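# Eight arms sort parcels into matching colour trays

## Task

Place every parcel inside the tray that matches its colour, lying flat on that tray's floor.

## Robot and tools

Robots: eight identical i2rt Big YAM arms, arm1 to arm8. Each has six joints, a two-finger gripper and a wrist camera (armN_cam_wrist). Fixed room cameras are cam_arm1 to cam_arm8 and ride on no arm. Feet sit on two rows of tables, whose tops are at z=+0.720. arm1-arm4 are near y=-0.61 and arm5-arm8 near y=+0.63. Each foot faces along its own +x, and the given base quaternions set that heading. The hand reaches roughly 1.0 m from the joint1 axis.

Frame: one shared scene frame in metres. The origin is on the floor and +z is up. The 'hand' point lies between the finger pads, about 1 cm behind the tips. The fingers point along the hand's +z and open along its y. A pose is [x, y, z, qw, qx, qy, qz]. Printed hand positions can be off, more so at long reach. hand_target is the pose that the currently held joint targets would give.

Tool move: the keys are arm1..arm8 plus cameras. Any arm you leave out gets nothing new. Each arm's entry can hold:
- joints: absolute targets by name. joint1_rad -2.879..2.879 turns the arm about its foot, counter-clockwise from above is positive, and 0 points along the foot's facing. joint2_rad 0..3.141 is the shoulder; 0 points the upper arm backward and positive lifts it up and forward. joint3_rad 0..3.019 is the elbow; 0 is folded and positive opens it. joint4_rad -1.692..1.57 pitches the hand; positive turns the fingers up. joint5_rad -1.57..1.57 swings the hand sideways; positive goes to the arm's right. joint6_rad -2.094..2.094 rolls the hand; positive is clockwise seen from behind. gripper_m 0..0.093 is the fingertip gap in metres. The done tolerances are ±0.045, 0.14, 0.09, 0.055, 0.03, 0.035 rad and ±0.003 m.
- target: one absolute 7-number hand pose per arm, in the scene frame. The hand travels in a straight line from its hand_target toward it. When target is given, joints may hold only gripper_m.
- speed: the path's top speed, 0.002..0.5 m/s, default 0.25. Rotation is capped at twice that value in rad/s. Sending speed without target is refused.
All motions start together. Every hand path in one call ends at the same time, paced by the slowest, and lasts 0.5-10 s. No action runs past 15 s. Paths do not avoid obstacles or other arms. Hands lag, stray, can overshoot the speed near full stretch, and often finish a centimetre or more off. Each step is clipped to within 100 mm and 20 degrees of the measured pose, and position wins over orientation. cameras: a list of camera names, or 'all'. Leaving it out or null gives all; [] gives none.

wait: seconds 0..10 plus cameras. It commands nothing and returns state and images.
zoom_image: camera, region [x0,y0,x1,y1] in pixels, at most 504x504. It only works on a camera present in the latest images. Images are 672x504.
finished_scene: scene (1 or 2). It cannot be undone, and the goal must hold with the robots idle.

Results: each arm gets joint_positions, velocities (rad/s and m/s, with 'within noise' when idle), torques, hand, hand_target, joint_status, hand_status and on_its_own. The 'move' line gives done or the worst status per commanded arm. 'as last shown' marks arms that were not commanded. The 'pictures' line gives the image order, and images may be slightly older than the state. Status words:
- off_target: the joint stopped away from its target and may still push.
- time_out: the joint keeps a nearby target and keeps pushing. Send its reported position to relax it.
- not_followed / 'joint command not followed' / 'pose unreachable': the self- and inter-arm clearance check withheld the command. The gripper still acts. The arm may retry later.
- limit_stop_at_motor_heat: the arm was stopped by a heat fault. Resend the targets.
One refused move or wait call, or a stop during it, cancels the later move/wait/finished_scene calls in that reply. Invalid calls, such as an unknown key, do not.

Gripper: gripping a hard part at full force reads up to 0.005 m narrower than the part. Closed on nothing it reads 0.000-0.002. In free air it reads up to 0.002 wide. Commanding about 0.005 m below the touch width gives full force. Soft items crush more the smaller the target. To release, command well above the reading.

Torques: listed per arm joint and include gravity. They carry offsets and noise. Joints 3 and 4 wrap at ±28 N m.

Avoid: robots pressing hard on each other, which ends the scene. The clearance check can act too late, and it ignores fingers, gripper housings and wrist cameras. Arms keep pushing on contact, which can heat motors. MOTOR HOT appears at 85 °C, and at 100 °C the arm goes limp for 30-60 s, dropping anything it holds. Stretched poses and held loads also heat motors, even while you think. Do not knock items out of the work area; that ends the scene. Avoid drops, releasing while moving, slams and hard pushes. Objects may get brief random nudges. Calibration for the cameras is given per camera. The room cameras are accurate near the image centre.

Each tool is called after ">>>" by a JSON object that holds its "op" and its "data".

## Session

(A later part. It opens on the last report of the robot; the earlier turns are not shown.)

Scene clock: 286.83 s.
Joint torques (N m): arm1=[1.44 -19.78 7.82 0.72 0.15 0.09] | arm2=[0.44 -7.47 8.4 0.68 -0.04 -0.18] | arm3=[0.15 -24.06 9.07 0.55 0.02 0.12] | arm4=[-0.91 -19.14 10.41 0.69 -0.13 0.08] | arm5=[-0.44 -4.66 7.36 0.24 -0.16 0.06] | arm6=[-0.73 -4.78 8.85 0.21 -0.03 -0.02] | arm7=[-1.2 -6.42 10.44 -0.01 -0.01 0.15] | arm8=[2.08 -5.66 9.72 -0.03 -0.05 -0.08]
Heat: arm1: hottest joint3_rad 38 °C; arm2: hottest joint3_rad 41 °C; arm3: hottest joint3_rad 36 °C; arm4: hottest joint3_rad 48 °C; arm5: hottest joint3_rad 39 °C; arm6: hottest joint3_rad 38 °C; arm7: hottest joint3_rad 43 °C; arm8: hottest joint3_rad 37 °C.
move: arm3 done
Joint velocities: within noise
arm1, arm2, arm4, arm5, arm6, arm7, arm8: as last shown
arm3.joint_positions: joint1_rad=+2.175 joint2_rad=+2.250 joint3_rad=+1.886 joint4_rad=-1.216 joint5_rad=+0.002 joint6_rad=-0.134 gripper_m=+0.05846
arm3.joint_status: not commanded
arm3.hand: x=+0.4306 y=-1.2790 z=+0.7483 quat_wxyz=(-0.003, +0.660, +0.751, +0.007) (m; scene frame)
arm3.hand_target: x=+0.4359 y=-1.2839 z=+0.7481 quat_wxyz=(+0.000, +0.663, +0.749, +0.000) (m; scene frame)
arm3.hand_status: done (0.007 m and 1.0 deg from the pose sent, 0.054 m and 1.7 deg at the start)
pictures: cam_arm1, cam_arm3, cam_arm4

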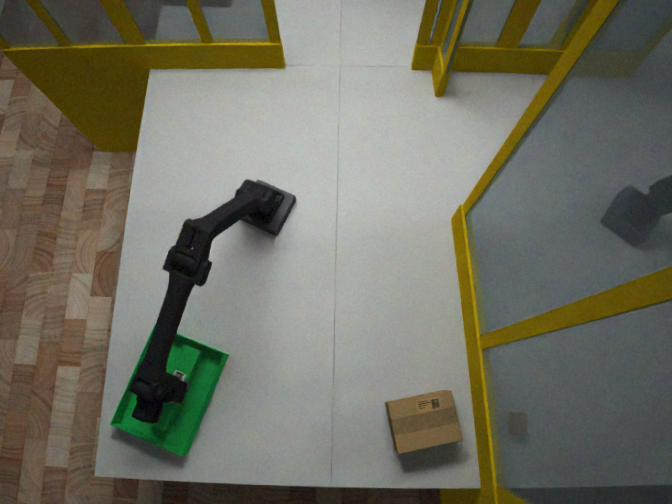

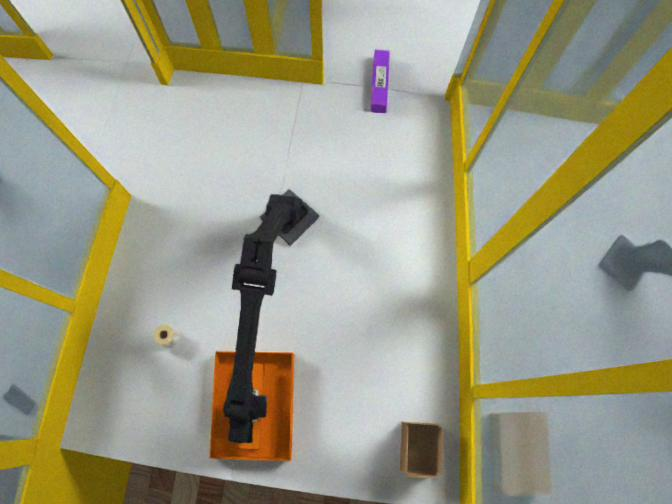

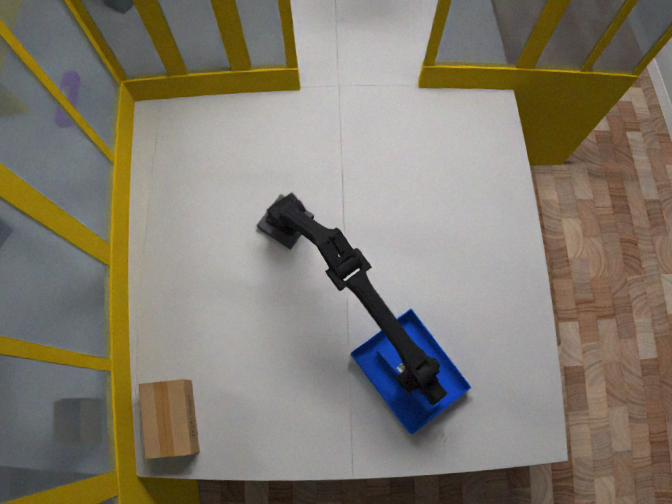

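>>> {"op": "move", "data": {"arm1": {"joints":{"gripper_m":0.093}}, "arm4": {"joints":{"gripper_m":0.093}}, "arm3": {"joints":{"gripper_m":0.093}}, "cameras": []}}

>>> {"op": "move", "data": {"arm1": {"target":[-2.409,-1.231,0.92,0,0.823,0.569,0],"speed":0.25}, "arm4": {"target":[2.115,-1.186,0.92,0,0.453,0.891,0],"speed":0.25}, "arm3": {"target":[0.436,-1.284,0.92,0,0.663,0.749,0],"speed":0.25}, "cameras": []}}

>>> {"op": "move", "data": {"arm1": {"joints":{"joint2_rad":1.1,"joint3_rad":1.3,"joint4_rad":-1.6,"joint5_rad":0}}, "arm4": {"joints":{"joint2_rad":1.1,"joint3_rad":1.3,"joint4_rad":-1.6,"joint5_rad":0}}, "arm3": {"joints":{"joint2_rad":1.1,"joint3_rad":1.3,"joint4_rad":-1.6,"joint5_rad":0}}, "cameras": []}}

>>> {"op": "move", "data": {"arm3": {"joints":{"joint1_rad":-1.368,"joint6_rad":-0.408}}, "cameras": ["cam_arm1","cam_arm4","cam_arm3"]}}

>>> {"op": "move", "data": {"arm3": {"target":[0.70,0,0.88,0,0.7071,-0.7071,0],"speed":0.35}, "cameras": ["arm3_cam_wrist"]}}

Scene clock: 303.23 s.
Joint torques (N m): arm1=[1.61 -19.72 8.01 0.77 0.2 0.06] | arm2=[0.44 -7.47 8.4 0.68 -0.04 -0.18] | arm3=[0.21 -24.06 9.03 0.55 0.01 0.13] | arm4=[-0.91 -19.14 10.41 0.69 -0.12 0.08] | arm5=[-0.62 -4.37 7.2 0.38 -0.13 0] | arm6=[-0.67 -4.72 8.87 0.21 -0.03 -0.03] | arm7=[-1.08 -6.59 10.41 0.05 0 0.16] | arm8=[2.08 -5.89 9.73 -0.06 -0.06 -0.07]
Heat: arm1: hottest joint3_rad 37 °C; arm2: hottest joint3_rad 40 °C; arm3: hottest joint2_rad 34 °C; arm4: hottest joint3_rad 46 °C; arm5: hottest joint3_rad 38 °C; arm6: hottest joint3_rad 38 °C; arm7: hottest joint3_rad 43 °C; arm8: hottest joint3_rad 37 °C.
move: arm1 done; arm3 done; arm4 done
Joint velocities: within noise
arm1.joint_positions: joint1_rad=-1.537 joint2_rad=+2.280 joint3_rad=+1.910 joint4_rad=-1.197 joint5_rad=+0.004 joint6_rad=-0.035 gripper_m=+0.09279
arm1.joint_status: all done
arm1.hand: x=-2.4099 y=-1.2320 z=+0.7612 quat_wxyz=(-0.005, -0.821, -0.571, +0.004) (m; scene frame)
arm1.hand_target: x=-2.4089 y=-1.2308 z=+0.7472 quat_wxyz=(+0.000, -0.823, -0.569, +0.000) (m; scene frame)
arm1.hand_status: not commanded
arm2, arm5, arm6, arm7, arm8: as last shown
arm3.joint_positions: joint1_rad=+2.175 joint2_rad=+2.250 joint3_rad=+1.886 joint4_rad=-1.216 joint5_rad=+0.002 joint6_rad=-0.134 gripper_m=+0.09286
arm3.joint_status: all done
arm3.hand: x=+0.4306 y=-1.2790 z=+0.7483 quat_wxyz=(-0.003, +0.660, +0.751, +0.007) (m; scene frame)
arm3.hand_target: x=+0.4359 y=-1.2839 z=+0.7481 quat_wxyz=(+0.000, +0.663, +0.749, +0.000) (m; scene frame)
arm3.hand_status: not commanded
arm4.joint_positions: joint1_rad=-1.882 joint2_rad=+2.371 joint3_rad=+2.133 joint4_rad=-1.322 joint5_rad=-0.014 joint6_rad=+0.002 gripper_m=+0.09281
arm4.joint_status: all done
arm4.hand: x=+2.1167 y=-1.1832 z=+0.7642 quat_wxyz=(-0.005, -0.449, -0.893, +0.003) (m; scene frame)
arm4.hand_target: x=+2.1148 y=-1.1856 z=+0.7472 quat_wxyz=(+0.000, -0.453, -0.891, +0.000) (m; scene frame)
arm4.hand_status: not commanded
pictures: none
No camera images: "cameras" was empty.

Scene clock: 304.93 s.
Joint torques (N m): arm1=[1.79 -18.84 12.4 -0.13 0.18 0.08] | arm2=[0.44 -7.47 8.4 0.66 -0.04 -0.18] | arm3=[0.38 -23.77 14.31 -0.4 0 0.13] | arm4=[-1.26 -18.9 14.2 -0.2 -0.12 0.05] | arm5=[-1.26 -5.01 7.31 0.24 -0.1 0.05] | arm6=[-0.62 -4.72 8.87 0.21 -0.03 -0.02] | arm7=[-1.08 -6.53 10.5 -0.01 0 0.15] | arm8=[2.08 -5.6 9.73 -0.02 -0.05 -0.08]
Heat: arm1: hottest joint3_rad 37 °C; arm2: hottest joint3_rad 40 °C; arm3: hottest joint2_rad 34 °C; arm4: hottest joint3_rad 47 °C; arm5: hottest joint3_rad 38 °C; arm6: hottest joint3_rad 38 °C; arm7: hottest joint3_rad 43 °C; arm8: hottest joint3_rad 37 °C.
move: arm1 off_target; arm3 off_target; arm4 done
Joint velocities: within noise
arm1.joint_positions: joint1_rad=-1.537 joint2_rad=+2.164 joint3_rad=+2.125 joint4_rad=-1.552 joint5_rad=+0.004 joint6_rad=-0.034 gripper_m=+0.09290
arm1.joint_status: not commanded
arm1.hand: x=-2.4065 y=-1.2208 z=+0.9172 quat_wxyz=(+0.002, -0.821, -0.571, -0.006) (m; scene frame)
arm1.hand_target: x=-2.4088 y=-1.2305 z=+0.9199 quat_wxyz=(+0.000, -0.823, -0.569, +0.000) (m; scene frame)
arm1.hand_status: off_target (0.011 m and 0.7 deg from the pose sent, 0.159 m and 0.8 deg at the start)
arm2, arm5, arm6, arm8: as last shown
arm3.joint_positions: joint1_rad=+2.175 joint2_rad=+2.150 joint3_rad=+2.115 joint4_rad=-1.573 joint5_rad=+0.002 joint6_rad=-0.133 gripper_m=+0.09297
arm3.joint_status: not commanded
arm3.hand: x=+0.4298 y=-1.2711 z=+0.8990 quat_wxyz=(-0.013, +0.660, +0.751, +0.018) (m; scene frame)
arm3.hand_target: x=+0.4359 y=-1.2828 z=+0.9200 quat_wxyz=(+0.001, +0.663, +0.749, +0.000) (m; scene frame)
arm3.hand_status: off_target (0.025 m and 2.5 deg from the pose sent, 0.172 m and 1.0 deg at the start; pose on its path clipped on 12 of 51 steps)
arm4.joint_positions: joint1_rad=-1.882 joint2_rad=+2.308 joint3_rad=+2.429 joint4_rad=-1.684 joint5_rad=-0.014 joint6_rad=+0.002 gripper_m=+0.09291
arm4.joint_status: not commanded
arm4.hand: x=+2.1143 y=-1.1760 z=+0.9195 quat_wxyz=(-0.003, -0.449, -0.893, +0.003) (m; scene frame)
arm4.hand_target: x=+2.1146 y=-1.1854 z=+0.9199 quat_wxyz=(-0.009, -0.453, -0.891, +0.004) (m; scene frame)
arm4.hand_status: done (0.010 m and 0.7 deg from the pose sent, 0.156 m and 0.8 deg at the start; a joint's target at an end of its range on 25 of 51 steps)
arm7.joint_positions: joint1_rad=-1.045 joint2_rad=+1.106 joint3_rad=+1.299 joint4_rad=-1.589 joint5_rad=-0.002 joint6_rad=-0.126 gripper_m=+0.09310
arm7.joint_status: not commanded
arm7.hand: x=-0.4613 y=+0.2858 z=+1.1288 quat_wxyz=(-0.053, -0.700, -0.709, +0.067) (m; scene frame)
arm7.hand_target: x=-0.4640 y=+0.2898 z=+1.1309 quat_wxyz=(-0.052, -0.705, -0.704, +0.067) (m; scene frame)
arm7.hand_status: not commanded
pictures: none
No camera images: "cameras" was empty.

Scene clock: 306.70 s.
Joint torques (N m): arm1=[1.73 -5.66 7.95 0.39 0.01 0.09] | arm2=[0.44 -7.53 8.4 0.68 -0.04 -0.18] | arm3=[0.32 -7.94 9.54 0.2 -0.19 0.13] | arm4=[-0.85 -6.18 9.8 0.83 0.02 0.05] | arm5=[-1.03 -4.89 7.21 0.28 -0.11 0] | arm6=[-0.67 -4.78 8.87 0.23 -0.03 -0.02] | arm7=[-1.08 -6.65 10.47 -0.01 0 0.15] | arm8=[2.02 -5.95 9.68 -0.01 -0.05 -0.07]
Heat: arm1: hottest joint3_rad 37 °C; arm2: hottest joint3_rad 40 °C; arm3: hottest joint2_rad 34 °C; arm4: hottest joint3_rad 47 °C; arm5: hottest joint3_rad 38 °C; arm6: hottest joint3_rad 38 °C; arm7: hottest joint3_rad 43 °C; arm8: hottest joint3_rad 37 °C.
move: arm1 done; arm3 done; arm4 done
Joint velocities: within noise
arm1.joint_positions: joint1_rad=-1.537 joint2_rad=+1.103 joint3_rad=+1.311 joint4_rad=-1.593 joint5_rad=+0.003 joint6_rad=-0.034 gripper_m=+0.09290
arm1.joint_status: all done
arm1.hand: x=-2.2791 y=-0.9084 z=+1.1051 quat_wxyz=(-0.055, -0.818, -0.567, +0.080) (m; scene frame)
arm1.hand_target: x=-2.2762 y=-0.9050 z=+1.1011 quat_wxyz=(-0.052, -0.819, -0.566, +0.073) (m; scene frame)
arm1.hand_status: not commanded
arm2, arm5, arm6, arm7, arm8: as last shown
arm3.joint_positions: joint1_rad=+2.175 joint2_rad=+1.100 joint3_rad=+1.298 joint4_rad=-1.593 joint5_rad=+0.002 joint6_rad=-0.133 gripper_m=+0.09297
arm3.joint_status: all done
arm3.hand: x=+0.4308 y=-0.9417 z=+1.0816 quat_wxyz=(+0.057, +0.659, +0.748, -0.063) (m; scene frame)
arm3.hand_target: x=+0.4344 y=-0.9404 z=+1.0822 quat_wxyz=(+0.057, +0.661, +0.746, -0.060) (m; scene frame)
arm3.hand_status: not commanded
arm4.joint_positions: joint1_rad=-1.882 joint2_rad=+1.111 joint3_rad=+1.307 joint4_rad=-1.606 joint5_rad=-0.002 joint6_rad=+0.002 gripper_m=+0.09291
arm4.joint_status: all done
arm4.hand: x=+1.8881 y=-0.8717 z=+1.0857 quat_wxyz=(-0.069, -0.447, -0.891, +0.042) (m; scene frame)
arm4.hand_target: x=+1.8845 y=-0.8719 z=+1.0863 quat_wxyz=(-0.073, -0.451, -0.888, +0.045) (m; scene frame)
arm4.hand_status: not commanded
pictures: none
No camera images: "cameras" was empty.

Scene clock: 309.93 s.
Joint torques (N m): arm1=[1.44 -5.54 8.08 0.43 -0.02 0.07] | arm2=[0.44 -7.47 8.39 0.66 -0.04 -0.18] | arm3=[-1.26 -7.94 9.48 0.2 -0.22 -0.21] | arm4=[-0.91 -6.01 9.81 0.81 0.03 0.05] | arm5=[-1.61 -4.25 7.17 0.34 -0.11 0.01] | arm6=[-0.67 -4.84 8.85 0.21 -0.02 -0.03] | arm7=[-1.2 -6.48 10.43 0.01 -0.01 0.16] | arm8=[2.08 -5.6 9.74 0.05 -0.04 -0.07]
Heat: arm1: hottest joint3_rad 38 °C; arm2: hottest joint3_rad 40 °C; arm3: hottest joint2_rad 34 °C; arm4: hottest joint3_rad 47 °C; arm5: hottest joint3_rad 38 °C; arm6: hottest joint3_rad 38 °C; arm7: hottest joint3_rad 43 °C; arm8: hottest joint3_rad 37 °C.
move: arm3 done
Joint velocities: within noise
arm1, arm2, arm4, arm5, arm6, arm7, arm8: as last shown
arm3.joint_positions: joint1_rad=-1.359 joint2_rad=+1.100 joint3_rad=+1.298 joint4_rad=-1.593 joint5_rad=+0.002 joint6_rad=-0.392 gripper_m=+0.09300
arm3.joint_status: all done
arm3.hand: x=+0.5617 y=-0.3118 z=+1.0860 quat_wxyz=(-0.086, +0.702, -0.707, -0.032) (m; scene frame)
arm3.hand_target: x=+0.5635 y=-0.3140 z=+1.0866 quat_wxyz=(-0.084, +0.705, -0.704, -0.032) (m; scene frame)
arm3.hand_status: not commanded
arm4.hand: x=+1.8880 y=-0.8716 z=+1.0858 quat_wxyz=(-0.069, -0.447, -0.891, +0.042) (m; scene frame)
pictures: cam_arm1, cam_arm3, cam_arm4

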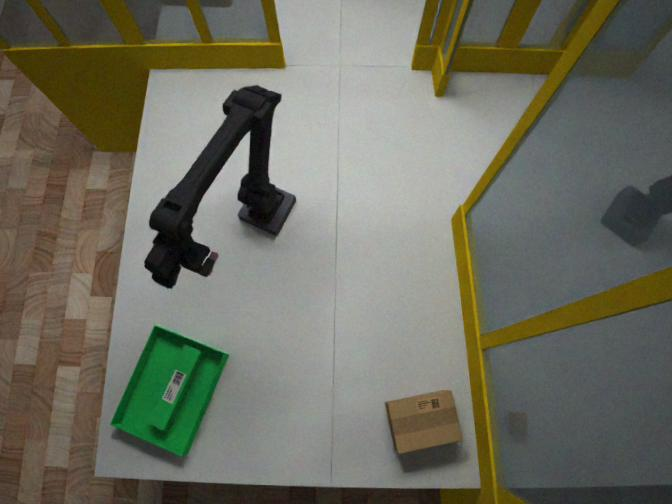

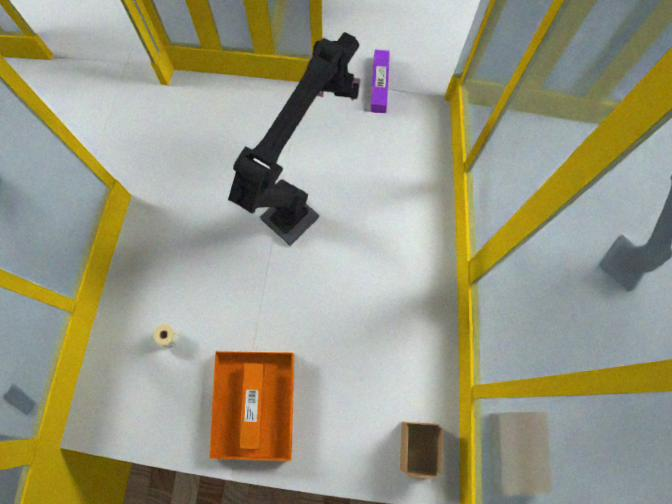

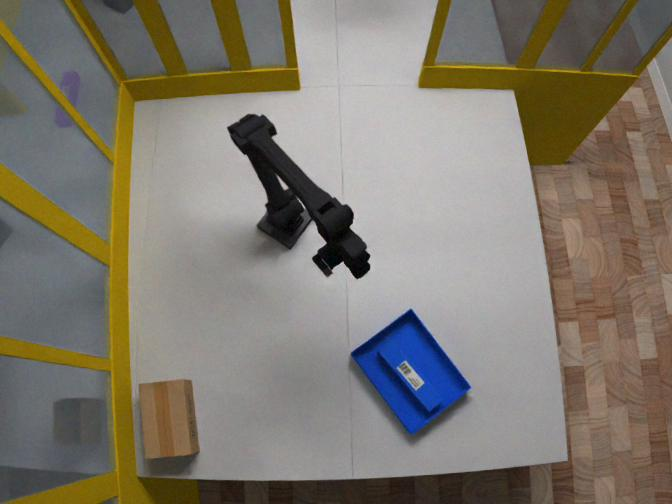

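Scene clock: 312.23 s.
Joint torques (N m): arm1=[1.32 -5.36 7.95 0.38 -0.02 0.08] | arm2=[0.44 -7.47 8.4 0.66 -0.04 -0.18] | arm3=[-1.44 -23.59 13.98 -0.39 -0.3 -0.21] | arm4=[-0.85 -6.01 9.8 0.83 0.02 0.05] | arm5=[-0.79 -5.13 7.27 0.32 -0.14 0.01] | arm6=[-0.67 -4.84 8.87 0.21 -0.03 -0.03] | arm7=[-1.08 -6.42 10.41 -0.01 0 0.15] | arm8=[1.96 -6.12 9.74 -0.02 -0.04 -0.08]
Heat: arm1: hottest joint3_rad 38 °C; arm2: hottest joint3_rad 40 °C; arm3: hottest joint2_rad 34 °C; arm4: hottest joint3_rad 47 °C; arm5: hottest joint3_rad 38 °C; arm6: hottest joint3_rad 38 °C; arm7: hottest joint3_rad 43 °C; arm8: hottest joint3_rad 37 °C.
move: arm3 off_target
Joint velocities: within noise
arm1, arm2, arm4, arm5, arm6, arm7, arm8: as last shown
arm3.joint_positions: joint1_rad=-1.359 joint2_rad=+2.155 joint3_rad=+1.998 joint4_rad=-1.463 joint5_rad=+0.002 joint6_rad=-0.393 gripper_m=+0.09300
arm3.joint_status: not commanded
arm3.hand: x=+0.6892 y=-0.0115 z=+0.8599 quat_wxyz=(+0.018, +0.705, -0.709, +0.010) (m; scene frame)
arm3.hand_target: x=+0.6997 y=-0.0011 z=+0.8800 quat_wxyz=(-0.001, +0.707, -0.707, +0.000) (m; scene frame)
arm3.hand_status: off_target (0.026 m and 2.4 deg from the pose sent, 0.399 m and 10.5 deg at the start)
pictures: arm3_cam_wrist
camera_calibration:
arm3_cam_wrist: T_world_to_cam=[[0.999936, -0.0112151, -0.0017289, -0.688904], [-0.00778347, -0.788731, 0.61469, -0.526403], [-0.00825745, -0.614637, -0.788767, 0.800856], [0, 0, 0, 1]] pos_world=[0.691375, 0.0693187, 0.954072]

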